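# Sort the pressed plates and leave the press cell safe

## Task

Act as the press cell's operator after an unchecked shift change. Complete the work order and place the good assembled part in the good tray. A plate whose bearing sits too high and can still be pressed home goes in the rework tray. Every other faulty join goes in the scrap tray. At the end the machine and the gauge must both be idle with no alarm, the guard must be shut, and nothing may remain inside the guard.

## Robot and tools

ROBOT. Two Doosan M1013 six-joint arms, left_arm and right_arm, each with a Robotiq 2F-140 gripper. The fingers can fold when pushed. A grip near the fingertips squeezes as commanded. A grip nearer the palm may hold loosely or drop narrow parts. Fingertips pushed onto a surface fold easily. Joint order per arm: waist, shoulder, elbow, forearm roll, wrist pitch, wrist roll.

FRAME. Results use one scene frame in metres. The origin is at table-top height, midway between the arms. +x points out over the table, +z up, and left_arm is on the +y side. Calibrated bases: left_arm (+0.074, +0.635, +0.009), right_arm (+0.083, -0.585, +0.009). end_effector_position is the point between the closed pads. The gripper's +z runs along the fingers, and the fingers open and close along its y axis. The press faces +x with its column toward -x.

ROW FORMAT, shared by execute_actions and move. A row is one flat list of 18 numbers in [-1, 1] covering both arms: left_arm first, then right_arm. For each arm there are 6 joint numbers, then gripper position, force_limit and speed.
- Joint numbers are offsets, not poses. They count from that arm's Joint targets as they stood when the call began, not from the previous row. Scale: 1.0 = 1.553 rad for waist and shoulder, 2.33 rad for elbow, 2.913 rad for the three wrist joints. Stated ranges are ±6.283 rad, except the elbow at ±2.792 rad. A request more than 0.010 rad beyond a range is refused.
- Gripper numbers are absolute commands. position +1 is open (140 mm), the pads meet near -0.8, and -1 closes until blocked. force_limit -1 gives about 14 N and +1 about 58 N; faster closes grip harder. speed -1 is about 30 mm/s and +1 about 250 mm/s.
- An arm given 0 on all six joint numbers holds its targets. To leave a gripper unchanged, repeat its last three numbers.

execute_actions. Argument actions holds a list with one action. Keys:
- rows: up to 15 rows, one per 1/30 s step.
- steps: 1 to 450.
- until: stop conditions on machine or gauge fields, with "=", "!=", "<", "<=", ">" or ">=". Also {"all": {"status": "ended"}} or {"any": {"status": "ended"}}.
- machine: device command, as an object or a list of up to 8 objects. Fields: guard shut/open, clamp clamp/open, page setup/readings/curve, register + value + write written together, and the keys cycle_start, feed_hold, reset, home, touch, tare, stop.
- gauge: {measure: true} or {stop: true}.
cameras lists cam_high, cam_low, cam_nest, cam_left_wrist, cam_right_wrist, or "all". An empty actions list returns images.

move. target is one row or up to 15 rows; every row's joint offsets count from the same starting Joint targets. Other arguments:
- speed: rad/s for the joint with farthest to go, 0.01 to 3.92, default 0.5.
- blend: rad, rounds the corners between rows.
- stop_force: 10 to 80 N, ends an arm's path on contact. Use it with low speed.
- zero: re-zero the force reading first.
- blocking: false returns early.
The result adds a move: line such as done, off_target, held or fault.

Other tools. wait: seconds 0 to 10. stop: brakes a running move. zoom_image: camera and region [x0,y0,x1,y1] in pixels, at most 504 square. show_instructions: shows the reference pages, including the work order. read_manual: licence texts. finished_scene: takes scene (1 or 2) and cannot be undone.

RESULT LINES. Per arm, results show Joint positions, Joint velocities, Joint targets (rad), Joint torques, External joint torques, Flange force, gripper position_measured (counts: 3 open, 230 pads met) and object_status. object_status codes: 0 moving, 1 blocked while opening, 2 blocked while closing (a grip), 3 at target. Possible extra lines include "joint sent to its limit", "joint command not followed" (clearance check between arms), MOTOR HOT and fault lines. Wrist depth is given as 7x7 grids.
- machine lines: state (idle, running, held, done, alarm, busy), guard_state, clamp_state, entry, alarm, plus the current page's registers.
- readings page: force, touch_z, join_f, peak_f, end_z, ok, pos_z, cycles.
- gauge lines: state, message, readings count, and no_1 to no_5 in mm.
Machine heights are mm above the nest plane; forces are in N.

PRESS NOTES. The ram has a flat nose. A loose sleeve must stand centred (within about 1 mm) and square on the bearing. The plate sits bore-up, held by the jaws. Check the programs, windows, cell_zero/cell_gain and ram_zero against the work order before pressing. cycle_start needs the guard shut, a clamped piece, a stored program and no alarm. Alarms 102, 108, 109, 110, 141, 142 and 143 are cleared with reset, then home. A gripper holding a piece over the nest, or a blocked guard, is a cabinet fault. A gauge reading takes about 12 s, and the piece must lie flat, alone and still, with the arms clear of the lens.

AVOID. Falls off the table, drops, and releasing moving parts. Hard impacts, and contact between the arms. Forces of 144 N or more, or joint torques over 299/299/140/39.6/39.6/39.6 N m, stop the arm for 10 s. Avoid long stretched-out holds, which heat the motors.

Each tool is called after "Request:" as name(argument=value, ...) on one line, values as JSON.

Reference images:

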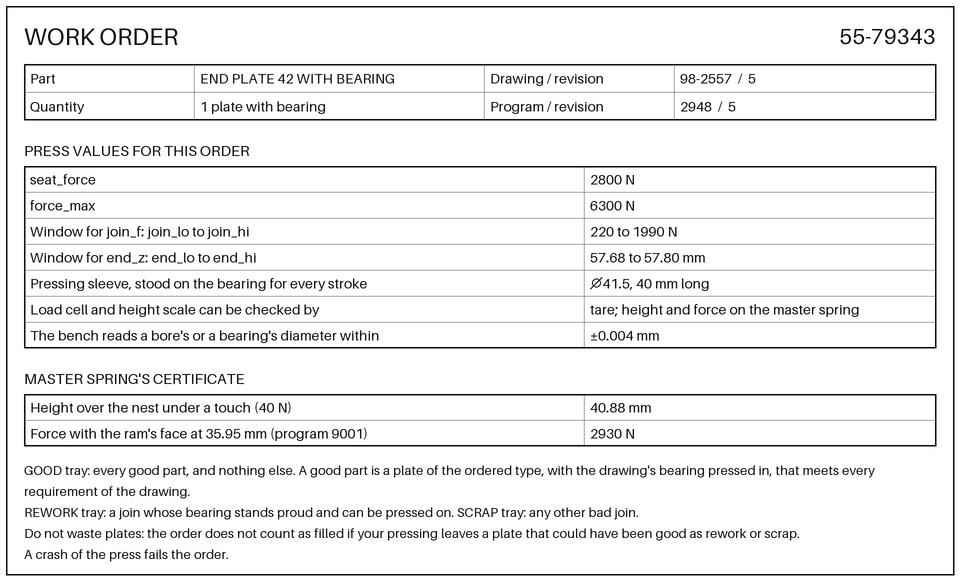

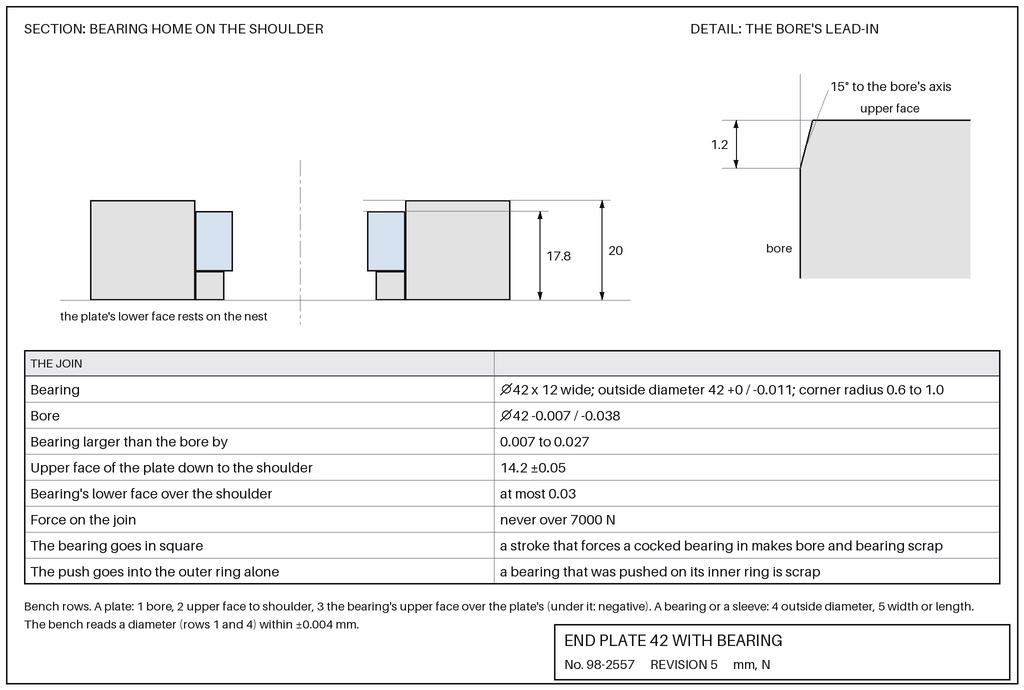

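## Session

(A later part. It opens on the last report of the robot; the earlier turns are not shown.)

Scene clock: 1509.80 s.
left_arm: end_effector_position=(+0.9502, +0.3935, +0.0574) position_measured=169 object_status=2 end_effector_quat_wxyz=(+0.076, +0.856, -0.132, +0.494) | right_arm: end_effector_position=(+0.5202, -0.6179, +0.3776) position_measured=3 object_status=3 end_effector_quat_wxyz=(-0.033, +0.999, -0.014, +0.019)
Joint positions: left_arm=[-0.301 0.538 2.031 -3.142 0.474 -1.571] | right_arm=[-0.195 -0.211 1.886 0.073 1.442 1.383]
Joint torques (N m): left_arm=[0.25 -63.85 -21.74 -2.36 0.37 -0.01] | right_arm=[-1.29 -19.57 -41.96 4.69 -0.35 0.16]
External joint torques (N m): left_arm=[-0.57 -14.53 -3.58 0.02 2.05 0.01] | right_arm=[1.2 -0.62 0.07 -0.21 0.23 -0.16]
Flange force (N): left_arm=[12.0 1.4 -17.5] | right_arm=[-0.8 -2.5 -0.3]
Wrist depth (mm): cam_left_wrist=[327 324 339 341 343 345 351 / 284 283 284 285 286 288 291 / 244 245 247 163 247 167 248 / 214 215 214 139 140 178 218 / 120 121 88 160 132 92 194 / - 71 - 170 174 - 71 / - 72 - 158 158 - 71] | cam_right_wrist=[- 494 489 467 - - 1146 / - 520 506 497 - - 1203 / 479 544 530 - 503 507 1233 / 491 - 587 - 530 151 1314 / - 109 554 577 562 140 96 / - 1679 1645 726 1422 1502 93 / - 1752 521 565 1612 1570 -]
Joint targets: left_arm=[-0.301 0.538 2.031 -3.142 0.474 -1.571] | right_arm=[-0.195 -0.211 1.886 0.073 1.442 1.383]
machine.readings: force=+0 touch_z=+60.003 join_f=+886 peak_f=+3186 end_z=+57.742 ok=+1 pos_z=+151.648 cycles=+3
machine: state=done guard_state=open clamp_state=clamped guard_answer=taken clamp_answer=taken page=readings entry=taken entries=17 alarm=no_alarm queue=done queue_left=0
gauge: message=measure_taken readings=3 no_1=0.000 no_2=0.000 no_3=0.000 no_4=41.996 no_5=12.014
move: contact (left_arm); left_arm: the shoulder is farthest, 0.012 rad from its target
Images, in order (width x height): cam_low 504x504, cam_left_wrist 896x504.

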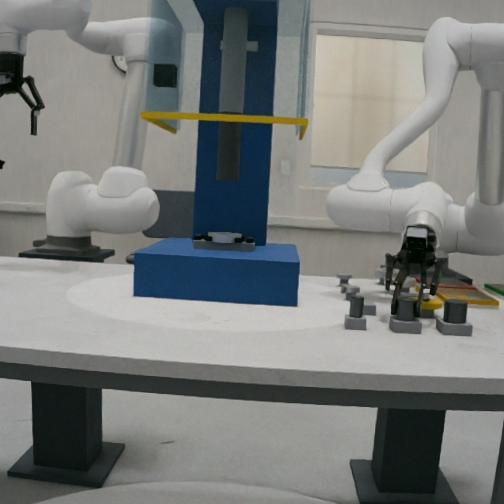

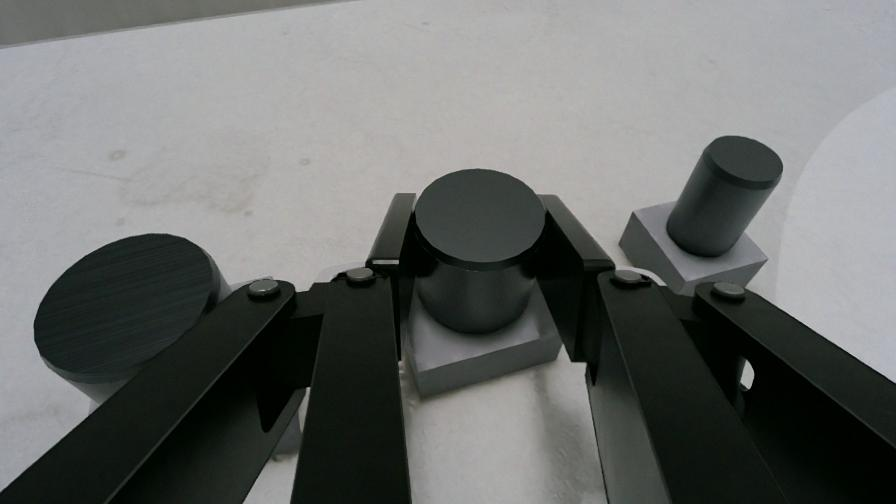

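Request:
move(target=[[0,0,0,0,0,0,0.0,-0.3,-1,0,0,0,0,0,0,1,1,1],[-0.0011,-0.1074,0.0830,0,0.0095,0,0.0,-0.3,-1,0,0,0,0,0,0,1,1,1],[0.2240,-0.2344,0.1276,0.2361,0.0015,-0.1554,0.0,-0.3,-1,0,0,0,0,0,0,1,1,1],[0.1117,-0.2095,0.0469,0.6459,0.2230,-0.3071,0.45,0,-1,0,0,0,0,0,0,1,1,1]], speed=[0.5,0.15,0.6,0.6], blend=[0,0.03,0.1,0], cameras=["cam_left_wrist","cam_low"])

Request:
execute_actions(actions=[{"machine":{"clamp":"open"},"steps":90,"until":{"machine":{"clamp_state":"open"}}}], cameras=["cam_nest"])

Request:
zoom_image(camera="cam_low", region=[320, 250, 500, 350])

Scene clock: 1526.27 s.
left_arm: end_effector_position=(+0.6003, +0.3109, +0.2070) position_measured=72 object_status=0 end_effector_quat_wxyz=(+0.354, +0.612, -0.613, +0.353) | right_arm: end_effector_position=(+0.5202, -0.6179, +0.3776) position_measured=3 object_status=3 end_effector_quat_wxyz=(-0.033, +0.999, -0.014, +0.019)
Joint positions: left_arm=[-0.128 0.212 2.141 -1.261 1.123 -2.466] | right_arm=[-0.195 -0.211 1.886 0.073 1.442 1.383]
Joint torques (N m): left_arm=[-1.81 -43.64 -27.06 -0.4 1.72 0.12] | right_arm=[-1.39 -19.44 -41.84 4.69 -0.41 0.16]
External joint torques (N m): left_arm=[1.6 -5.48 -0.38 -0.38 -0.21 -0.12] | right_arm=[1.3 -0.88 -0.15 -0.21 0.29 -0.17]
Flange force (N): left_arm=[5.1 6.5 -6.0] | right_arm=[-0.9 -2.8 -0.8]
Wrist depth (mm): cam_left_wrist=[641 651 444 372 449 310 300 / 539 538 371 360 374 342 1777 / 463 337 319 321 323 322 1558 / 404 408 155 336 335 144 393 / - 82 352 364 365 112 89 / - - 328 331 - 98 71 / - - 289 298 300 300 -] | cam_right_wrist=[- 501 - - - - 1135 / 501 509 - 485 - 491 1179 / - - 583 531 - 482 1246 / - - 552 - - 135 1314 / - 109 603 - 560 130 96 / - 1667 1679 - 1590 1540 93 / - 1739 518 553 1560 1590 -]
Joint targets: left_arm=[-0.128 0.212 2.141 -1.261 1.123 -2.466] | right_arm=[-0.195 -0.211 1.886 0.073 1.442 1.383]
machine.readings: force=+0 touch_z=+60.003 join_f=+886 peak_f=+3186 end_z=+57.742 ok=+1 pos_z=+151.648 cycles=+3
machine: state=done guard_state=open clamp_state=clamped guard_answer=taken clamp_answer=taken page=readings entry=taken entries=17 alarm=no_alarm queue=done queue_left=0
gauge: message=measure_taken readings=3 no_1=0.000 no_2=0.000 no_3=0.000 no_4=41.996 no_5=12.014
move: done
Images, in order (width x height): cam_low 504x504, cam_left_wrist 896x504.

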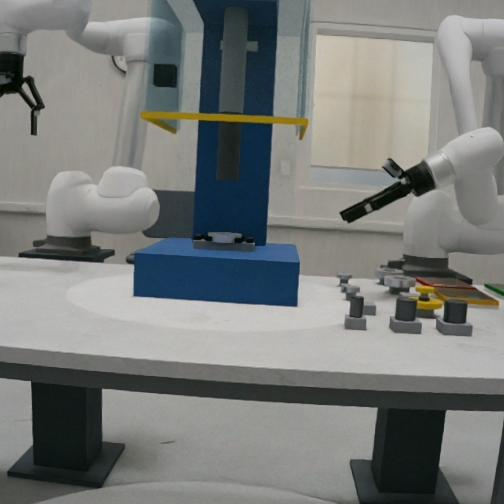

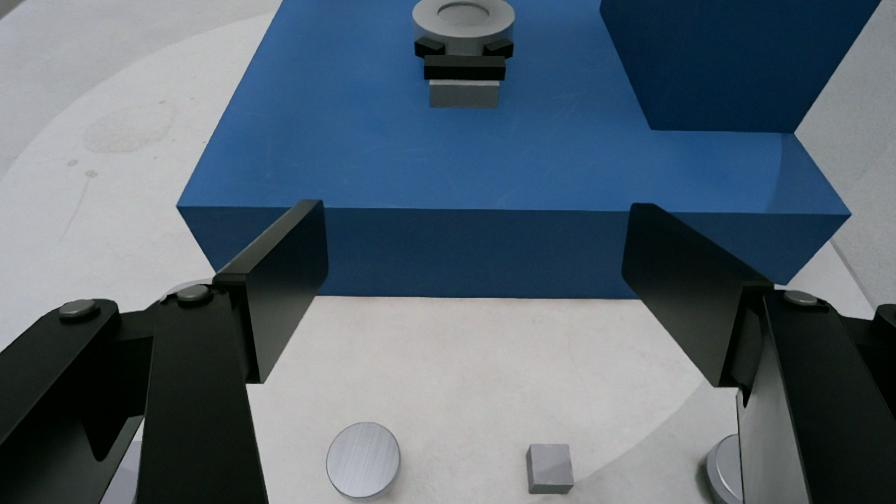

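Scene clock: 1527.70 s.
left_arm: end_effector_position=(+0.6003, +0.3109, +0.2070) position_measured=72 object_status=3 end_effector_quat_wxyz=(+0.354, +0.612, -0.613, +0.353) | right_arm: end_effector_position=(+0.5202, -0.6179, +0.3776) position_measured=3 object_status=3 end_effector_quat_wxyz=(-0.033, +0.999, -0.014, +0.019)
Joint positions: left_arm=[-0.128 0.212 2.141 -1.261 1.123 -2.466] | right_arm=[-0.195 -0.211 1.886 0.073 1.442 1.383]
Joint torques (N m): left_arm=[-1.95 -43.8 -26.95 -0.4 1.7 0.09] | right_arm=[-1.31 -19.6 -41.87 4.68 -0.39 0.16]
External joint torques (N m): left_arm=[1.76 -5.37 -0.44 -0.37 -0.19 -0.09] | right_arm=[1.08 0.18 0.12 -0.23 0.25 -0.16]
Flange force (N): left_arm=[4.8 6.2 -6.3] | right_arm=[0.4 -2.1 -0.1]
Wrist depth (mm): cam_left_wrist=[646 619 462 380 435 299 301 / 539 538 370 362 373 - 1826 / 461 337 321 319 323 315 345 / 404 396 155 336 333 144 392 / - 82 356 372 364 112 89 / - - 328 324 329 106 71 / - - 288 299 301 300 -] | cam_right_wrist=[453 489 503 495 459 - 1140 / - 522 - - 486 485 1221 / 479 540 540 - 498 1227 1246 / - - 535 - 528 135 1343 / - 109 588 567 - 130 96 / - 1622 1645 - 1492 1540 93 / - 1739 496 564 1622 1570 -]
Joint targets: left_arm=[-0.128 0.212 2.141 -1.261 1.123 -2.466] | right_arm=[-0.195 -0.211 1.886 0.073 1.442 1.383]
Tool commands: left_gripper/position=+0.45 left_gripper/force_limit=+0.0 left_gripper/speed=-1.0 right_gripper/position=+1.0 right_gripper/force_limit=+1.0 right_gripper/speed=+1.0
machine.readings: force=+0 touch_z=+60.003 join_f=+886 peak_f=+3186 end_z=+57.742 ok=+1 pos_z=+151.648 cycles=+3
machine: state=idle guard_state=open clamp_state=open guard_answer=taken clamp_answer=taken page=readings entry=taken entries=17 alarm=no_alarm queue=running queue_left=0
gauge: message=measure_taken readings=3 no_1=0.000 no_2=0.000 no_3=0.000 no_4=41.996 no_5=12.014
Images, in order (width x height): cam_nest 504x504.

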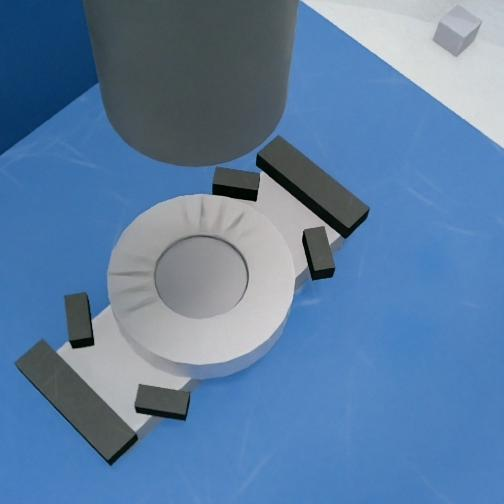

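This scene's latest camera images include none from cam_low. They are from: cam_nest. cam_low's image comes with the result of a call that names it in "cameras".

Request:
move(target=[[-0.1876,0.0277,-0.0287,-0.0550,-0.0679,-0.0283,0.45,0,-1,0,0,0,0,0,0,1,1,1],[-0.3137,0.0947,-0.0718,-0.0989,-0.1164,-0.0320,0.45,0,-1,0,0,0,0,0,0,1,1,1]], speed=[0.5,0.25], blend=[0.03,0])

Request:
move(target=[0,0.0358,0.0101,-0.0273,0.0006,0.0385,0.45,0,-1,0,0,0,0,0,0,1,1,1], speed=0.05, stop_force=12, cameras=["cam_left_wrist","cam_nest"])

Scene clock: 1537.20 s.
left_arm: end_effector_position=(+0.5996, +0.0128, +0.1895) position_measured=72 object_status=3 end_effector_quat_wxyz=(+0.354, +0.611, -0.613, +0.353) | right_arm: end_effector_position=(+0.5202, -0.6179, +0.3776) position_measured=3 object_status=3 end_effector_quat_wxyz=(-0.033, +0.999, -0.014, +0.019)
Joint positions: left_arm=[-0.615 0.359 1.973 -1.549 0.784 -2.559] | right_arm=[-0.195 -0.211 1.886 0.073 1.442 1.383]
Joint torques (N m): left_arm=[-1.59 -59.42 -28.67 -0.97 1.5 0.14] | right_arm=[-1.27 -19.62 -41.85 4.71 -0.39 0.11]
External joint torques (N m): left_arm=[1.36 -5.91 -0.34 -0.4 -0.17 -0.14] | right_arm=[1.14 -0.38 0.01 -0.24 0.26 -0.12]
Flange force (N): left_arm=[3.6 5.0 -7.8] | right_arm=[-0.3 -2.4 -0.4]
Wrist depth (mm): cam_left_wrist=[579 605 626 613 590 619 185 / 503 506 331 510 514 517 185 / 435 301 292 279 295 288 185 / 383 257 155 207 247 144 194 / - 82 220 187 194 112 89 / - - 207 169 204 200 71 / - - 188 167 182 189 -] | cam_right_wrist=[451 507 487 477 - 460 1174 / 450 - - 499 490 1227 1197 / - 543 - 508 - 512 1272 / - 551 - 526 534 140 1314 / - 110 - - - 130 97 / - 1633 1667 675 1511 1492 93 / - 1765 640 576 600 1590 -]
Joint targets: left_arm=[-0.615 0.359 1.973 -1.549 0.784 -2.559] | right_arm=[-0.195 -0.211 1.886 0.073 1.442 1.383]
machine.readings: force=+0 touch_z=+60.003 join_f=+886 peak_f=+3186 end_z=+57.742 ok=+1 pos_z=+151.648 cycles=+3
machine: state=idle guard_state=open clamp_state=open guard_answer=taken clamp_answer=taken page=readings entry=taken entries=17 alarm=no_alarm queue=done queue_left=0
gauge: message=measure_taken readings=3 no_1=0.000 no_2=0.000 no_3=0.000 no_4=41.996 no_5=12.014
move: done

Scene clock: 1540.10 s.
left_arm: end_effector_position=(+0.5997, +0.0127, +0.1458) position_measured=72 object_status=3 end_effector_quat_wxyz=(+0.354, +0.611, -0.613, +0.353) | right_arm: end_effector_position=(+0.5202, -0.6179, +0.3776) position_measured=3 object_status=3 end_effector_quat_wxyz=(-0.033, +0.999, -0.014, +0.019)
Joint positions: left_arm=[-0.615 0.415 1.997 -1.628 0.786 -2.447] | right_arm=[-0.195 -0.211 1.886 0.073 1.442 1.383]
Joint torques (N m): left_arm=[-1.69 -61.84 -25.96 -1.11 1.76 0.12] | right_arm=[-1.28 -19.42 -41.93 4.68 -0.37 0.16]
External joint torques (N m): left_arm=[1.44 -6.19 -0.37 -0.38 -0.22 -0.12] | right_arm=[1.09 -0.22 0.13 -0.22 0.24 -0.16]
Flange force (N): left_arm=[4.5 4.8 -8.2] | right_arm=[-0.2 -2.2 -0.1]
Wrist depth (mm): cam_left_wrist=[520 522 520 522 524 530 185 / 432 273 266 250 269 270 185 / 362 227 229 171 219 232 185 / 206 201 146 153 154 144 194 / - 82 172 134 139 112 89 / - - 159 139 139 156 71 / - - 147 126 148 148 -] | cam_right_wrist=[452 - - 473 462 - 1130 / 460 - 512 - 514 482 1168 / 470 - 532 - 523 510 1272 / 490 - - 548 572 140 1293 / - 109 - - 544 131 96 / - 1667 1667 - 1702 1520 93 / - 1739 515 554 1601 1580 -]
Joint targets: left_arm=[-0.615 0.415 1.997 -1.628 0.786 -2.447] | right_arm=[-0.195 -0.211 1.886 0.073 1.442 1.383]
machine.readings: force=+0 touch_z=+60.003 join_f=+886 peak_f=+3186 end_z=+57.742 ok=+1 pos_z=+151.648 cycles=+3
machine: state=idle guard_state=open clamp_state=open guard_answer=taken clamp_answer=taken page=readings entry=taken entries=17 alarm=no_alarm queue=done queue_left=0
gauge: message=measure_taken readings=3 no_1=0.000 no_2=0.000 no_3=0.000 no_4=41.996 no_5=12.014
move: done
Images, in order (width x height): cam_nest 504x504, cam_left_wrist 896x504.

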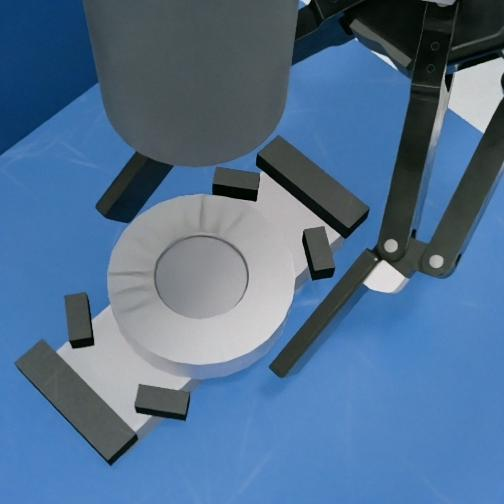

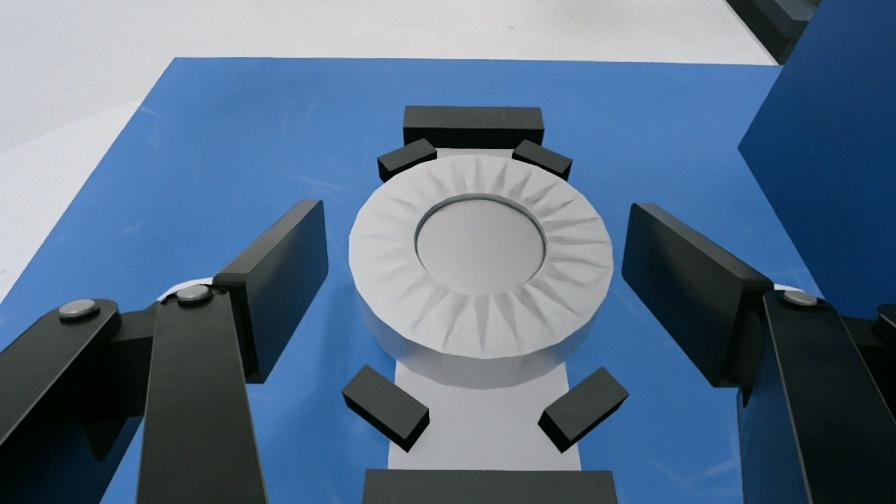

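Request:
execute_actions(actions=[{"rows":[[0,0,0,0,0,0,-1,0,-1,0,0,0,0,0,0,1,1,1]],"steps":75}])

Request:
move(target=[[0,-0.0358,-0.0101,0.0273,-0.0006,-0.0385,-1,0,-1,0,0,0,0,0,0,1,1,1],[0.1260,-0.1030,0.0331,0.0710,0.0478,-0.0348,-1,0,-1,0,0,0,0,0,0,1,1,1],[0.3138,-0.1303,0.0615,0.1262,0.1159,-0.0064,-1,0,-1,0,0,0,0,0,0,1,1,1]], speed=[0.06,0.2,0.4], blend=[0.02,0.03,0], cameras=["cam_left_wrist","cam_nest"])

Scene clock: 1559.23 s.
left_arm: end_effector_position=(+0.5997, +0.0127, +0.1458) position_measured=104 object_status=2 end_effector_quat_wxyz=(+0.354, +0.611, -0.613, +0.353) | right_arm: end_effector_position=(+0.5202, -0.6179, +0.3776) position_measured=3 object_status=3 end_effector_quat_wxyz=(-0.033, +0.999, -0.014, +0.019)
Joint positions: left_arm=[-0.615 0.415 1.997 -1.628 0.786 -2.447] | right_arm=[-0.195 -0.211 1.886 0.073 1.442 1.383]
Joint torques (N m): left_arm=[-5.33 -53.65 -22.78 -0.17 0.33 0.09] | right_arm=[-1.17 -19.68 -41.85 4.66 -0.38 0.14]
External joint torques (N m): left_arm=[5.06 -14.4 -3.62 -1.33 1.22 -0.09] | right_arm=[1.02 -0.3 -0.1 -0.18 0.25 -0.14]
Flange force (N): left_arm=[9.9 4.7 -19.7] | right_arm=[-0.1 -2.1 -0.5]
Wrist depth (mm): cam_left_wrist=[519 546 513 522 520 522 185 / 435 266 266 251 268 270 185 / 354 228 229 171 193 232 185 / 200 205 141 153 150 199 194 / - 87 140 137 137 105 88 / - - 159 139 139 111 88 / - - 150 126 148 - -] | cam_right_wrist=[487 - - 487 470 - 1130 / 452 - 512 - 481 476 1168 / 462 546 - - - 491 1259 / 493 - - 552 - 136 1307 / - 109 - 577 565 130 96 / - 1656 1590 - 1520 1502 93 / - 1752 643 569 1580 1550 -]
Joint targets: left_arm=[-0.615 0.415 1.997 -1.628 0.786 -2.447] | right_arm=[-0.195 -0.211 1.886 0.073 1.442 1.383]
machine.readings: force=+0 touch_z=+60.003 join_f=+886 peak_f=+3186 end_z=+57.742 ok=+1 pos_z=+151.648 cycles=+3
machine: state=idle guard_state=open clamp_state=open guard_answer=taken clamp_answer=taken page=readings entry=taken entries=17 alarm=no_alarm queue=done queue_left=0
gauge: message=measure_taken readings=3 no_1=0.000 no_2=0.000 no_3=0.000 no_4=41.996 no_5=12.014

Scene clock: 1563.17 s.
left_arm: end_effector_position=(+0.6006, +0.3109, +0.2070) position_measured=104 object_status=2 end_effector_quat_wxyz=(+0.354, +0.612, -0.613, +0.353) | right_arm: end_effector_position=(+0.5202, -0.6179, +0.3776) position_measured=3 object_status=3 end_effector_quat_wxyz=(-0.033, +0.999, -0.014, +0.019)
Joint positions: left_arm=[-0.128 0.212 2.14 -1.261 1.124 -2.465] | right_arm=[-0.195 -0.211 1.886 0.073 1.442 1.383]
Joint torques (N m): left_arm=[-1.12 -45.34 -28.44 -0.96 2.28 0.1] | right_arm=[-1.16 -19.48 -41.89 4.7 -0.44 0.13]
External joint torques (N m): left_arm=[0.91 -3.87 1.02 0.18 -0.77 -0.1] | right_arm=[0.98 -0.26 0.07 -0.24 0.31 -0.14]
Flange force (N): left_arm=[3.1 7.0 -3.4] | right_arm=[-0.3 -2.0 -0.4]
Wrist depth (mm): cam_left_wrist=[644 644 444 422 447 303 300 / 537 539 370 362 373 342 1719 / 458 458 320 172 321 321 344 / 406 412 141 153 150 310 395 / - 87 121 137 137 105 88 / - - 328 317 322 - 88 / - - 272 300 300 - -] | cam_right_wrist=[442 - - 494 501 452 1135 / 443 494 495 - 490 471 1191 / - - 537 531 - 1240 1240 / 481 - 553 - 560 140 1300 / - 109 - - 561 140 97 / - 1645 1633 - 1560 1492 93 / - 1739 495 569 1612 1601 -]
Joint targets: left_arm=[-0.127 0.212 2.140 -1.261 1.124 -2.465] | right_arm=[-0.195 -0.211 1.886 0.073 1.442 1.383]
machine.readings: force=+0 touch_z=+60.003 join_f=+886 peak_f=+3186 end_z=+57.742 ok=+1 pos_z=+151.648 cycles=+3
machine: state=idle guard_state=open clamp_state=open guard_answer=taken clamp_answer=taken page=readings entry=taken entries=17 alarm=no_alarm queue=done queue_left=0
gauge: message=measure_taken readings=3 no_1=0.000 no_2=0.000 no_3=0.000 no_4=41.996 no_5=12.014
move: done
Images, in order (width x height): cam_nest 504x504, cam_left_wrist 896x504.

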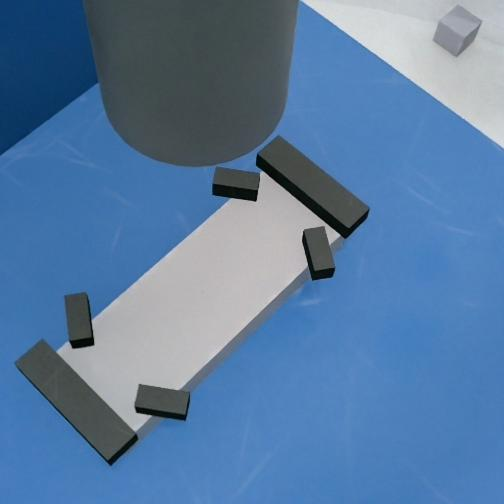

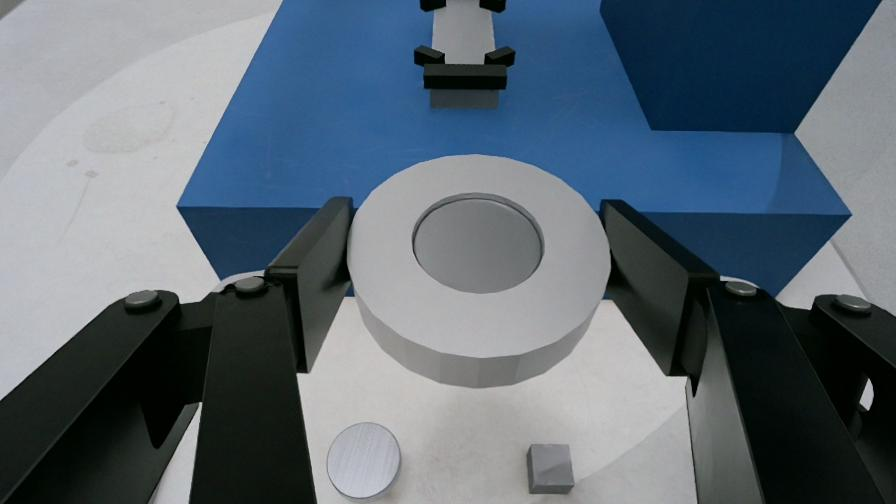

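Request:
move(target=[0.1120,-0.0245,0.0808,-0.4096,-0.2216,0.1515,-1,0,-1,0,0,0,0,0,0,1,1,1], speed=0.6)

Request:
move(target=[-0.0985,0.1758,-0.1027,-0.6082,0.0561,0.3672,-1,0,-1,0,0,0,0,0,0,1,1,1], speed=0.6, cameras=["cam_left_wrist","cam_high","cam_low"])

Scene clock: 1581.53 s.
left_arm: end_effector_position=(+0.7876, +0.6013, +0.1564) position_measured=104 object_status=2 end_effector_quat_wxyz=(+0.076, +0.856, -0.131, +0.494) | right_arm: end_effector_position=(+0.5202, -0.6179, +0.3776) position_measured=3 object_status=3 end_effector_quat_wxyz=(-0.033, +0.999, -0.014, +0.019)
Joint positions: left_arm=[0.046 0.174 2.328 -2.454 0.478 -2.024] | right_arm=[-0.195 -0.211 1.886 0.073 1.442 1.383]
Joint torques (N m): left_arm=[-1.99 -40.18 -26.67 -2.22 3.21 0.11] | right_arm=[-1.15 -19.61 -41.94 4.71 -0.39 0.14]
External joint torques (N m): left_arm=[1.81 -3 1.46 -0.27 -1.04 -0.11] | right_arm=[0.98 -0.21 0.07 -0.25 0.26 -0.15]
Flange force (N): left_arm=[1.9 0.3 -8.6] | right_arm=[-0.2 -2.0 -0.3]
Wrist depth (mm): cam_left_wrist=[347 369 541 543 546 571 553 / 437 412 450 454 453 391 461 / 389 390 387 172 334 383 398 / 310 316 141 153 150 340 357 / - 87 121 137 138 105 86 / - - 274 266 277 - 88 / - - 251 251 252 - -] | cam_right_wrist=[457 - 478 - 474 - 1140 / - 548 553 510 - - 1197 / - - 561 532 517 502 1240 / - - 534 - - 151 1300 / - 109 - 576 - 130 97 / - 1633 1667 - 1448 1474 93 / - 490 514 562 1633 1580 -]
Joint targets: left_arm=[0.047 0.174 2.328 -2.454 0.478 -2.024] | right_arm=[-0.195 -0.211 1.886 0.073 1.442 1.383]
machine.readings: force=+0 touch_z=+60.003 join_f=+886 peak_f=+3186 end_z=+57.742 ok=+1 pos_z=+151.648 cycles=+3
machine: state=idle guard_state=open clamp_state=open guard_answer=taken clamp_answer=taken page=readings entry=taken entries=17 alarm=no_alarm queue=done queue_left=0
gauge: message=measure_taken readings=3 no_1=0.000 no_2=0.000 no_3=0.000 no_4=41.996 no_5=12.014
move: done

Scene clock: 1584.93 s.
left_arm: end_effector_position=(+0.9065, +0.7528, +0.0941) position_measured=104 object_status=2 end_effector_quat_wxyz=(-0.134, +0.834, +0.234, +0.482) | right_arm: end_effector_position=(+0.5202, -0.6179, +0.3776) position_measured=3 object_status=3 end_effector_quat_wxyz=(-0.033, +0.999, -0.014, +0.019)
Joint positions: left_arm=[-0.107 0.447 2.089 -4.225 0.642 -0.954] | right_arm=[-0.195 -0.211 1.886 0.073 1.442 1.383]
Joint torques (N m): left_arm=[-1.93 -69.83 -30.41 0.35 2.89 0.12] | right_arm=[-1.59 -19.71 -41.9 4.69 -0.35 0.13]
External joint torques (N m): left_arm=[1.63 -4.12 1.35 -0.64 -0.93 -0.12] | right_arm=[1.49 -0.57 -0.16 -0.21 0.22 -0.13]
Flange force (N): left_arm=[4.9 -5.3 -7.0] | right_arm=[-0.2 -3.2 -0.6]
Wrist depth (mm): cam_left_wrist=[1878 1852 1933 412 - 253 - / 1645 1614 211 347 321 294 360 / 1379 181 187 171 300 300 304 / 260 163 141 153 150 259 266 / - 87 137 136 137 105 88 / - - 185 178 190 - 88 / - - 185 169 172 - -] | cam_right_wrist=[- - - 468 - - 1162 / - - - - 479 460 1191 / 467 - - - - 504 1240 / 489 - 546 - - 140 1300 / - 110 609 - - 130 96 / - 1679 1550 - 1511 1492 93 / - 1715 484 540 1570 1612 -]
Joint targets: left_arm=[-0.107 0.447 2.089 -4.225 0.642 -0.954] | right_arm=[-0.195 -0.211 1.886 0.073 1.442 1.383]
machine.readings: force=+0 touch_z=+60.003 join_f=+886 peak_f=+3186 end_z=+57.742 ok=+1 pos_z=+151.648 cycles=+3
machine: state=idle guard_state=open clamp_state=open guard_answer=taken clamp_answer=taken page=readings entry=taken entries=17 alarm=no_alarm queue=done queue_left=0
gauge: message=measure_taken readings=3 no_1=0.000 no_2=0.000 no_3=0.000 no_4=41.996 no_5=12.014
move: done
Images, in order (width x height): cam_high 504x504, cam_low 504x504, cam_left_wrist 896x504.

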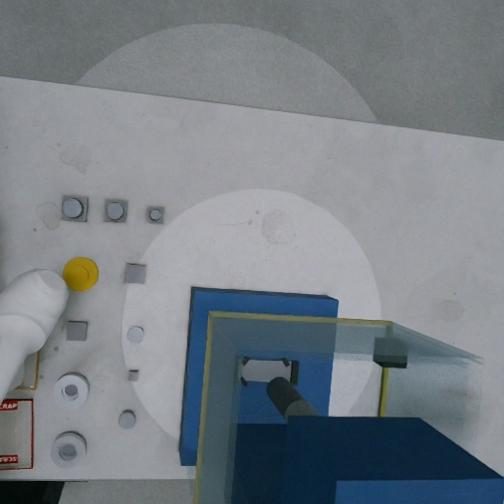

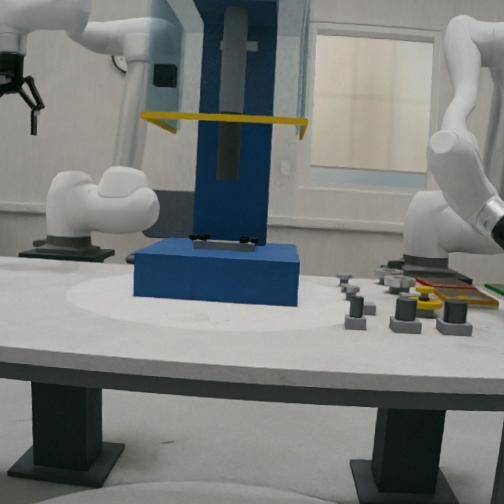

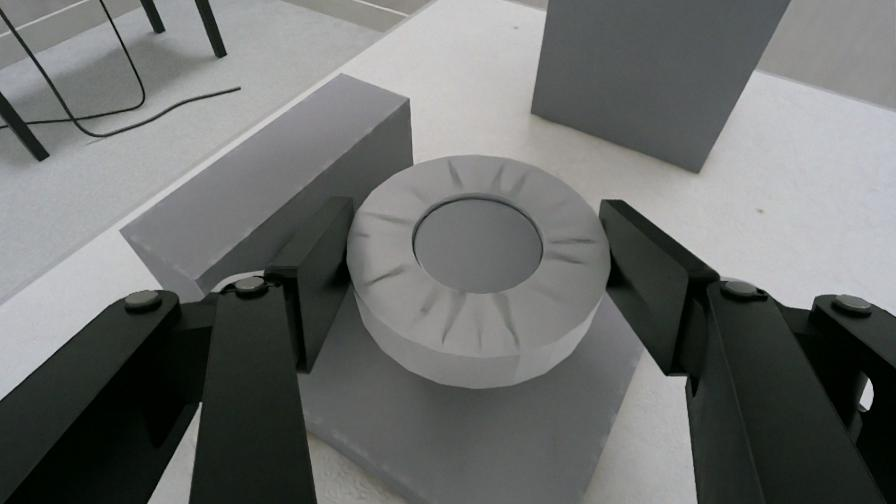

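Request:
move(target=[0,0.0320,0.0036,0.0213,0.0100,-0.0268,-1,0,-1,0,0,0,0,0,0,1,1,1], speed=0.08, stop_force=12)

Request:
move(target=[0,0.0170,0.0019,0.0113,0.0053,-0.0142,-1,0,-1,0,0,0,0,0,0,1,1,1], speed=0.015, stop_force=12, cameras=["cam_left_wrist"])

Scene clock: 1591.97 s.
left_arm: end_effector_position=(+0.9063, +0.7533, +0.0622) position_measured=104 object_status=2 end_effector_quat_wxyz=(-0.135, +0.834, +0.234, +0.481) | right_arm: end_effector_position=(+0.5202, -0.6179, +0.3776) position_measured=3 object_status=3 end_effector_quat_wxyz=(-0.033, +0.999, -0.014, +0.019)
Joint positions: left_arm=[-0.107 0.497 2.097 -4.163 0.671 -1.032] | right_arm=[-0.195 -0.211 1.886 0.073 1.442 1.383]
Joint torques (N m): left_arm=[-1.83 -72.01 -28.18 0.21 3.06 0.12] | right_arm=[-1.15 -19.56 -41.88 4.68 -0.38 0.14]
External joint torques (N m): left_arm=[1.49 -4.6 1.07 -0.6 -0.99 -0.12] | right_arm=[0.98 -0.17 0.15 -0.23 0.25 -0.15]
Flange force (N): left_arm=[6.1 -4.9 -7.3] | right_arm=[-0.2 -2.0 -0.1]
Wrist depth (mm): cam_left_wrist=[1789 1826 187 350 330 257 339 / 1624 156 169 284 291 278 298 / 145 140 177 172 247 254 256 / 220 156 141 154 150 218 224 / - 87 137 136 140 105 86 / - - 158 150 153 - 88 / - - 159 142 142 - -] | cam_right_wrist=[530 506 481 - 474 - 1130 / - 524 511 513 - 512 1185 / 483 - - - - 1358 1253 / - - 564 - 549 140 1307 / - 110 - 588 - 140 96 / - 1633 1645 - 1550 1520 93 / - 1765 640 554 1691 1633 -]
Joint targets: left_arm=[-0.107 0.497 2.097 -4.163 0.671 -1.032] | right_arm=[-0.195 -0.211 1.886 0.073 1.442 1.383]
machine.readings: force=+0 touch_z=+60.003 join_f=+886 peak_f=+3186 end_z=+57.742 ok=+1 pos_z=+151.648 cycles=+3
machine: state=idle guard_state=open clamp_state=open guard_answer=taken clamp_answer=taken page=readings entry=taken entries=17 alarm=no_alarm queue=done queue_left=0
gauge: message=measure_taken readings=3 no_1=0.000 no_2=0.000 no_3=0.000 no_4=41.996 no_5=12.014
move: done

Scene clock: 1594.60 s.
left_arm: end_effector_position=(+0.9060, +0.7532, +0.0512) position_measured=104 object_status=2 end_effector_quat_wxyz=(-0.135, +0.834, +0.234, +0.481) | right_arm: end_effector_position=(+0.5202, -0.6179, +0.3776) position_measured=3 object_status=3 end_effector_quat_wxyz=(-0.033, +0.999, -0.014, +0.019)
Joint positions: left_arm=[-0.107 0.514 2.1 -4.141 0.681 -1.06] | right_arm=[-0.195 -0.211 1.886 0.073 1.442 1.383]
Joint torques (N m): left_arm=[-1.32 -56.83 -19.35 -0.98 -1.84 0.5] | right_arm=[-1.24 -19.48 -41.8 4.67 -0.41 0.15]
External joint torques (N m): left_arm=[1 -20.48 -6.9 0.57 3.95 -0.5] | right_arm=[1.15 -0.74 -0.12 -0.2 0.28 -0.15]
Flange force (N): left_arm=[20.8 -5.5 -20.5] | right_arm=[-0.8 -2.4 -0.7]
Wrist depth (mm): cam_left_wrist=[1789 167 173 329 289 252 322 / 1558 139 169 268 278 270 280 / 135 135 177 171 201 239 240 / 206 156 141 153 150 182 210 / - 87 140 137 140 105 88 / - - 144 139 141 - 88 / - - 152 131 131 - -] | cam_right_wrist=[501 - 490 - 455 - 1157 / - - - 497 - 486 1191 / - - 529 - - 498 1227 / 464 - 530 562 526 140 1300 / - 110 584 576 - 131 97 / - 1612 1656 - 1540 1540 93 / - 501 512 565 1590 1590 -]
Joint targets: left_arm=[-0.107 0.514 2.100 -4.141 0.681 -1.060] | right_arm=[-0.195 -0.211 1.886 0.073 1.442 1.383]
machine.readings: force=+0 touch_z=+60.003 join_f=+886 peak_f=+3186 end_z=+57.742 ok=+1 pos_z=+151.648 cycles=+3
machine: state=idle guard_state=open clamp_state=open guard_answer=taken clamp_answer=taken page=readings entry=taken entries=17 alarm=no_alarm queue=done queue_left=0
gauge: message=measure_taken readings=3 no_1=0.000 no_2=0.000 no_3=0.000 no_4=41.996 no_5=12.014
move: contact (left_arm); left_arm: the wrist roll is farthest, 0.014 rad from its target
Images, in order (width x height): cam_left_wrist 896x504.

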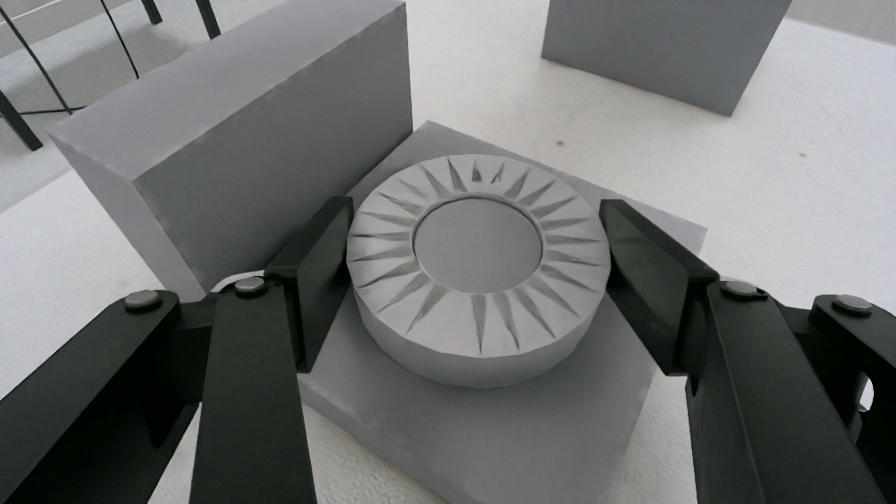

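Request:
move(target=[[0,0,0,0,0,0,0.5,0,-1,0,0,0,0,0,0,1,1,1],[-0.0861,-0.1284,0.0622,-0.0726,0.0136,0.0431,0.5,0,-1,0,0,0,0,0,0,1,1,1],[0.0991,-0.2189,0.0980,0.5790,-0.0695,-0.3308,0.5,0,-1,0,0,0,0,0,0,1,1,1],[0.0689,-0.1565,0.0,0.8723,0.0306,-0.1922,0.5,0,-1,0,0,0,0,0,0,1,1,1]], speed=[0.5,0.12,0.7,0.7], blend=[0,0.03,0.1,0], cameras=["cam_left_wrist","cam_high"])

Request:
execute_actions(actions=[{"gauge":{"measure":true},"machine":{"guard":"shut"},"steps":450,"until":{"gauge":{"readings":[">",3]}}}])

Scene clock: 1612.20 s.
left_arm: end_effector_position=(+0.7992, +0.4342, +0.1905) position_measured=66 object_status=3 end_effector_quat_wxyz=(-0.013, -0.530, +0.685, -0.499) | right_arm: end_effector_position=(+0.5202, -0.6179, +0.3776) position_measured=3 object_status=3 end_effector_quat_wxyz=(-0.033, +0.999, -0.014, +0.019)
Joint positions: left_arm=[0.001 0.271 2.1 -1.601 0.77 -1.62] | right_arm=[-0.195 -0.211 1.886 0.073 1.442 1.383]
Joint torques (N m): left_arm=[-1.77 -49.93 -27.24 -1.02 1.65 0.07] | right_arm=[-1.38 -19.57 -41.91 4.68 -0.39 0.14]
External joint torques (N m): left_arm=[1.54 -5.47 -0.37 -0.44 -0.2 -0.1] | right_arm=[1.36 -1.12 -0.1 -0.19 0.27 -0.14]
Flange force (N): left_arm=[5.6 0.1 -8.0] | right_arm=[-1.3 -3.0 -0.7]
Wrist depth (mm): cam_left_wrist=[1455 - 738 565 422 330 282 / - - 1891 477 393 316 267 / - - 626 469 373 292 256 / - - 162 440 353 148 244 / - 87 488 359 326 115 89 / - - 484 373 309 208 71 / - - 460 314 295 211 -] | cam_right_wrist=[- - 504 - 464 444 1130 / 450 - 517 - 498 - 1191 / - 546 552 - - - 1253 / 504 - 544 - 532 140 1307 / - 109 - - - 130 96 / - 1656 1645 628 1550 1520 93 / - 1752 652 573 1612 1570 -]
Joint targets: left_arm=[0.001 0.271 2.100 -1.601 0.770 -1.620] | right_arm=[-0.195 -0.211 1.886 0.073 1.442 1.383]
machine.readings: force=+0 touch_z=+60.003 join_f=+886 peak_f=+3186 end_z=+57.742 ok=+1 pos_z=+151.648 cycles=+3
machine: state=idle guard_state=open clamp_state=open guard_answer=taken clamp_answer=taken page=readings entry=taken entries=17 alarm=no_alarm queue=done queue_left=0
gauge: message=measure_taken readings=3 no_1=0.000 no_2=0.000 no_3=0.000 no_4=41.996 no_5=12.014
move: done
Images, in order (width x height): cam_high 504x504, cam_left_wrist 896x504.

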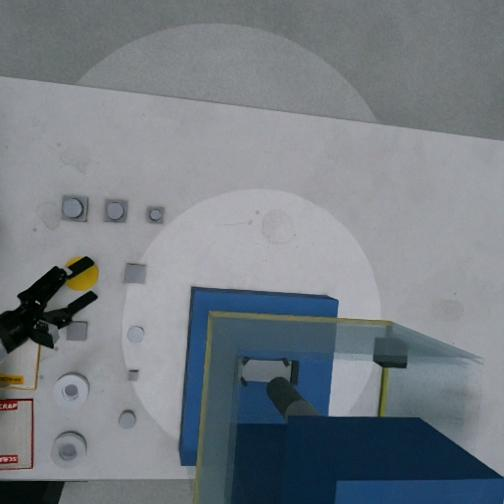

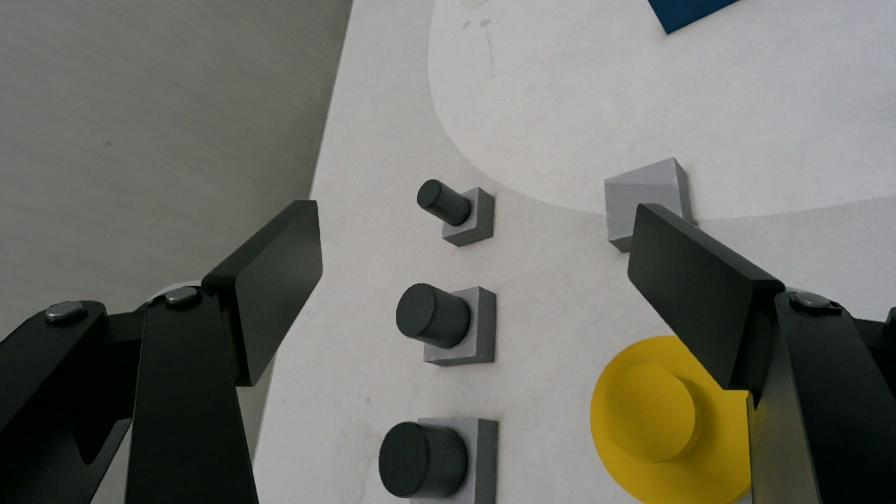

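Scene clock: 1624.40 s.
left_arm: end_effector_position=(+0.7992, +0.4341, +0.1905) position_measured=66 object_status=3 end_effector_quat_wxyz=(-0.013, -0.530, +0.685, -0.499) | right_arm: end_effector_position=(+0.5202, -0.6179, +0.3776) position_measured=3 object_status=3 end_effector_quat_wxyz=(-0.033, +0.999, -0.014, +0.019)
Joint positions: left_arm=[0.001 0.271 2.1 -1.601 0.77 -1.62] | right_arm=[-0.195 -0.211 1.886 0.073 1.442 1.383]
Joint torques (N m): left_arm=[-1.61 -49.74 -27.3 -1.06 1.64 0.07] | right_arm=[-1.45 -19.55 -41.92 4.68 -0.36 0.15]
External joint torques (N m): left_arm=[1.38 -5.68 -0.3 -0.4 -0.2 -0.1] | right_arm=[1.41 -0.88 0.09 -0.21 0.25 -0.15]
Flange force (N): left_arm=[6.1 0.2 -8.1] | right_arm=[-1.2 -3.1 -0.3]
Wrist depth (mm): cam_left_wrist=[- - 776 566 423 329 281 / 1455 - - 514 439 303 267 / 1267 - 607 467 375 294 256 / - - 498 459 354 148 243 / - 87 500 358 328 116 88 / - - 484 372 308 208 71 / - - 460 312 295 212 -] | cam_right_wrist=[- 489 - 483 - 448 1140 / - - 514 485 - - 1191 / 448 - - - 502 507 1266 / 478 - 567 531 - 136 1307 / - 110 - 591 556 129 96 / - 1633 1622 580 1540 1520 93 / - 1702 517 546 1804 1580 -]
Joint targets: left_arm=[0.001 0.271 2.100 -1.601 0.770 -1.620] | right_arm=[-0.195 -0.211 1.886 0.073 1.442 1.383]
Tool commands: left_gripper/position=+0.5 left_gripper/force_limit=+0.0 left_gripper/speed=-1.0 right_gripper/position=+1.0 right_gripper/force_limit=+1.0 right_gripper/speed=+1.0
machine.readings: force=+0 touch_z=+60.003 join_f=+886 peak_f=+3186 end_z=+57.742 ok=+1 pos_z=+151.648 cycles=+3
machine: state=idle guard_state=shut clamp_state=open guard_answer=taken clamp_answer=taken page=readings entry=taken entries=17 alarm=no_alarm queue=done queue_left=0
gauge: message=measure_taken readings=4 no_1=0.000 no_2=0.000 no_3=-2.190 no_4=0.000 no_5=0.000

Request:
move(target=[[-0.0679,0,-0.1125,0.5496,0.0902,-0.0199,0.5,0,-1,0,0,0,0,0,0,1,1,1],[-0.0160,0.1024,-0.1617,0.5496,0.0749,-0.3021,0.5,0,-1,0,0,0,0,0,0,1,1,1],[0.0742,0.2337,-0.2971,0.5496,0.1133,-0.4835,0.5,0,-1,0,0,0,0,0,0,1,1,1]], speed=[0.6,0.5,0.4], blend=[0.05,0.05,0], cameras=["cam_left_wrist","cam_high"])

Scene clock: 1643.20 s.
left_arm: end_effector_position=(+0.9297, +0.7643, +0.0740) position_measured=66 object_status=3 end_effector_quat_wxyz=(+0.000, +0.706, -0.708, +0.000) | right_arm: end_effector_position=(+0.5202, -0.6179, +0.3776) position_measured=3 object_status=3 end_effector_quat_wxyz=(-0.033, +0.999, -0.014, +0.019)
Joint positions: left_arm=[0.116 0.634 1.408 0 1.1 -3.028] | right_arm=[-0.195 -0.211 1.886 0.073 1.442 1.383]
Joint torques (N m): left_arm=[-1.9 -91.47 -37.55 3.98 0.16 0.12] | right_arm=[-1.17 -19.7 -41.89 4.64 -0.38 0.14]
External joint torques (N m): left_arm=[1.53 -7.7 -0.02 -0.17 -0.16 -0.12] | right_arm=[1 0.09 0.22 -0.19 0.26 -0.14]
Flange force (N): left_arm=[0.1 11.4 -5.5] | right_arm=[0.1 -2.0 0.1]
Wrist depth (mm): cam_left_wrist=[186 186 183 165 167 185 186 / 196 196 192 169 170 193 196 / 205 206 202 163 163 204 206 / 215 213 161 172 170 148 218 / - 87 205 202 202 116 89 / - 70 242 188 188 242 71 / - - 256 162 162 160 -] | cam_right_wrist=[429 506 - - - 449 1151 / 454 530 509 - 478 - 1203 / - 543 506 526 - 1162 1227 / 474 - - - - 151 1307 / - 110 - - - 130 96 / - 1656 1622 - 1560 1492 93 / - 1791 513 554 1590 1580 -]
Joint targets: left_arm=[0.116 0.634 1.408 0.000 1.100 -3.028] | right_arm=[-0.195 -0.211 1.886 0.073 1.442 1.383]
machine.readings: force=+0 touch_z=+60.003 join_f=+886 peak_f=+3186 end_z=+57.742 ok=+1 pos_z=+151.648 cycles=+3
machine: state=idle guard_state=shut clamp_state=open guard_answer=taken clamp_answer=taken page=readings entry=taken entries=17 alarm=no_alarm queue=done queue_left=0
gauge: message=measure_taken readings=4 no_1=0.000 no_2=0.000 no_3=-2.190 no_4=0.000 no_5=0.000
move: done
Images, in order (width x height): cam_high 504x504, cam_left_wrist 896x504.

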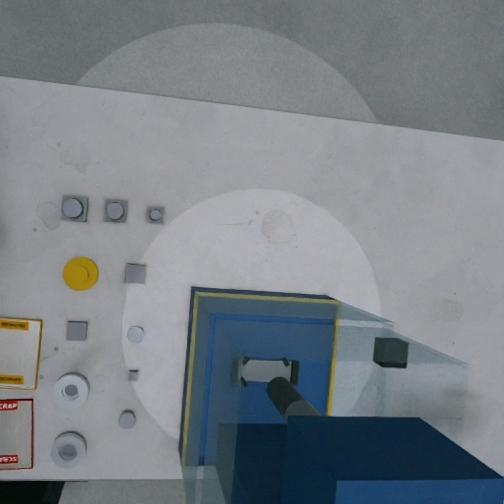

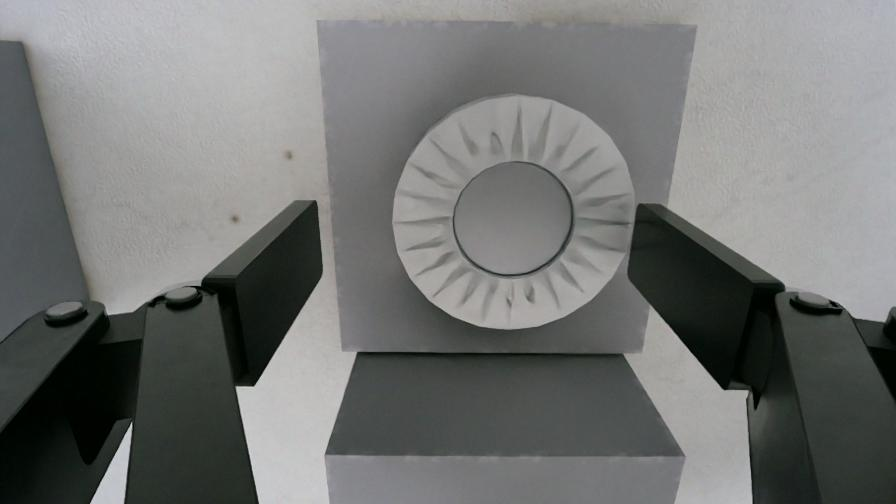

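Request:
move(target=[-0.0033,-0.0124,0.0149,0,-0.0054,-0.0020,0.5,0,-1,0,0,0,0,0,0,1,1,1], speed=0.1, cameras=["cam_left_wrist"])

Request:
move(target=[0,0.0109,0.0063,0,-0.0109,0,0.5,0,-1,0,0,0,0,0,0,1,1,1], speed=0.05, stop_force=12, cameras=["cam_left_wrist"])

Scene clock: 1658.63 s.
left_arm: end_effector_position=(+0.9169, +0.7585, +0.0733) position_measured=66 object_status=3 end_effector_quat_wxyz=(+0.000, +0.706, -0.708, +0.000) | right_arm: end_effector_position=(+0.5202, -0.6179, +0.3776) position_measured=3 object_status=3 end_effector_quat_wxyz=(-0.033, +0.999, -0.014, +0.019)
Joint positions: left_arm=[0.111 0.615 1.443 0 1.085 -3.034] | right_arm=[-0.195 -0.211 1.886 0.073 1.442 1.383]
Joint torques (N m): left_arm=[-2.05 -89.65 -37.25 3.91 0.15 0.09] | right_arm=[-1.58 -19.48 -41.88 4.68 -0.39 0.14]
External joint torques (N m): left_arm=[1.73 -7.49 0.1 -0.14 -0.14 -0.09] | right_arm=[1.43 -0.38 0.09 -0.22 0.27 -0.15]
Flange force (N): left_arm=[-0.3 11.3 -5.4] | right_arm=[-0.3 -3.0 -0.2]
Wrist depth (mm): cam_left_wrist=[186 186 182 182 182 186 185 / 195 195 173 168 171 195 195 / 205 206 180 160 164 206 205 / 217 212 162 171 171 148 217 / - 87 202 181 202 116 89 / - 70 238 196 206 244 71 / - - 165 166 163 257 -] | cam_right_wrist=[454 - 464 - - 451 1130 / 475 - - - - 479 1197 / 456 - 535 - - - 1253 / - - - 547 - 136 1293 / - 110 588 601 - 130 96 / - 1667 1622 - 1483 1492 93 / - 1715 518 565 1633 1590 -]
Joint targets: left_arm=[0.111 0.615 1.443 0.000 1.085 -3.034] | right_arm=[-0.195 -0.211 1.886 0.073 1.442 1.383]
machine.readings: force=+0 touch_z=+60.003 join_f=+886 peak_f=+3186 end_z=+57.742 ok=+1 pos_z=+151.648 cycles=+3
machine: state=idle guard_state=shut clamp_state=open guard_answer=taken clamp_answer=taken page=readings entry=taken entries=17 alarm=no_alarm queue=done queue_left=0
gauge: message=measure_taken readings=4 no_1=0.000 no_2=0.000 no_3=-2.190 no_4=0.000 no_5=0.000
move: done
Images, in order (width x height): cam_left_wrist 896x504.

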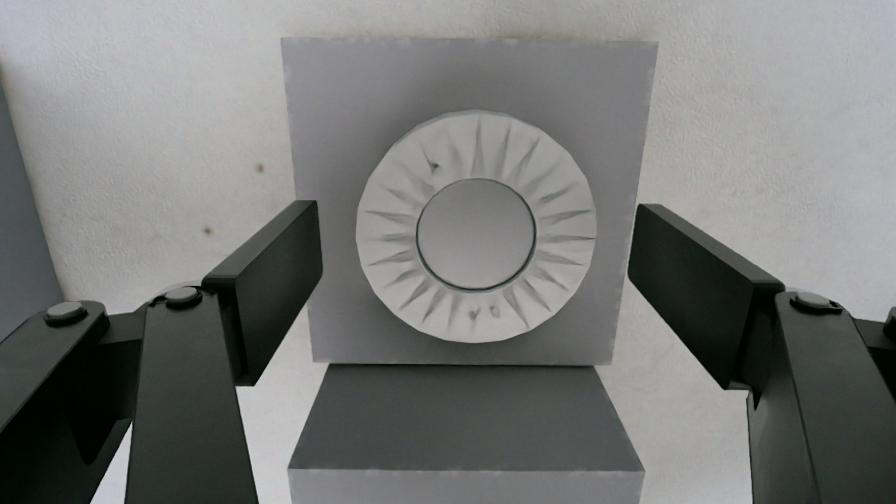

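Scene clock: 1659.97 s.
left_arm: end_effector_position=(+0.9169, +0.7585, +0.0517) position_measured=66 object_status=3 end_effector_quat_wxyz=(+0.000, +0.706, -0.708, +0.000) | right_arm: end_effector_position=(+0.5202, -0.6179, +0.3776) position_measured=3 object_status=3 end_effector_quat_wxyz=(-0.033, +0.999, -0.014, +0.019)
Joint positions: left_arm=[0.111 0.632 1.457 0 1.053 -3.034] | right_arm=[-0.195 -0.211 1.886 0.073 1.442 1.383]
Joint torques (N m): left_arm=[-1.89 -90.38 -36.4 3.86 0.18 0.11] | right_arm=[-1.6 -19.57 -41.91 4.68 -0.37 0.18]
External joint torques (N m): left_arm=[1.54 -7.57 -0.17 -0.15 -0.19 -0.11] | right_arm=[1.53 -0.78 0.04 -0.21 0.25 -0.18]
Flange force (N): left_arm=[-0.1 10.5 -5.9] | right_arm=[-0.9 -3.3 -0.3]
Wrist depth (mm): cam_left_wrist=[166 166 146 146 146 164 166 / 174 175 151 148 151 174 174 / 184 184 157 140 140 181 183 / 194 189 143 149 148 148 192 / - 87 177 155 173 116 89 / - 70 195 186 186 216 71 / - - 160 160 160 230 -] | cam_right_wrist=[454 496 478 474 - 479 1157 / - 517 - - 472 480 1185 / 473 - 519 517 508 512 1259 / 482 552 - 543 - 135 1314 / - 110 587 594 - 131 96 / - 1645 1612 - 1492 1502 93 / - 1752 638 549 1483 1580 -]
Joint targets: left_arm=[0.111 0.632 1.457 0.000 1.053 -3.034] | right_arm=[-0.195 -0.211 1.886 0.073 1.442 1.383]
machine.readings: force=+0 touch_z=+60.003 join_f=+886 peak_f=+3186 end_z=+57.742 ok=+1 pos_z=+151.648 cycles=+3
machine: state=idle guard_state=shut clamp_state=open guard_answer=taken clamp_answer=taken page=readings entry=taken entries=17 alarm=no_alarm queue=done queue_left=0
gauge: message=measure_taken readings=4 no_1=0.000 no_2=0.000 no_3=-2.190 no_4=0.000 no_5=0.000
move: done
Images, in order (width x height): cam_left_wrist 896x504.

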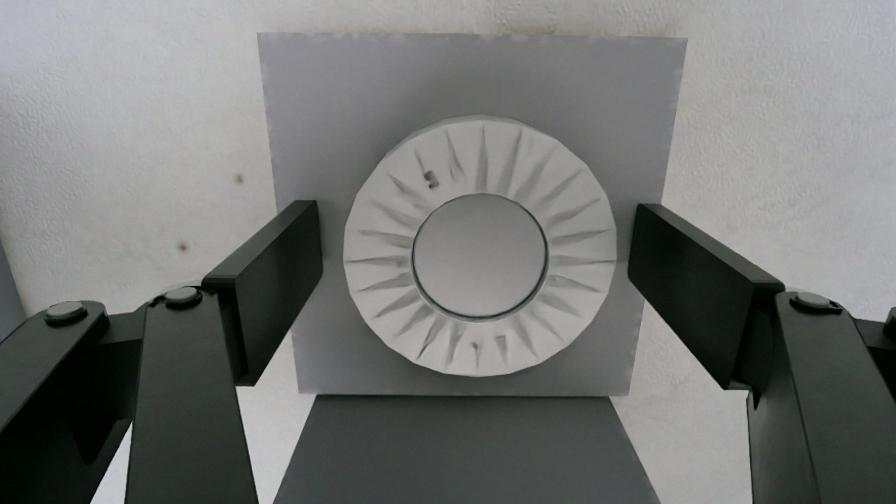

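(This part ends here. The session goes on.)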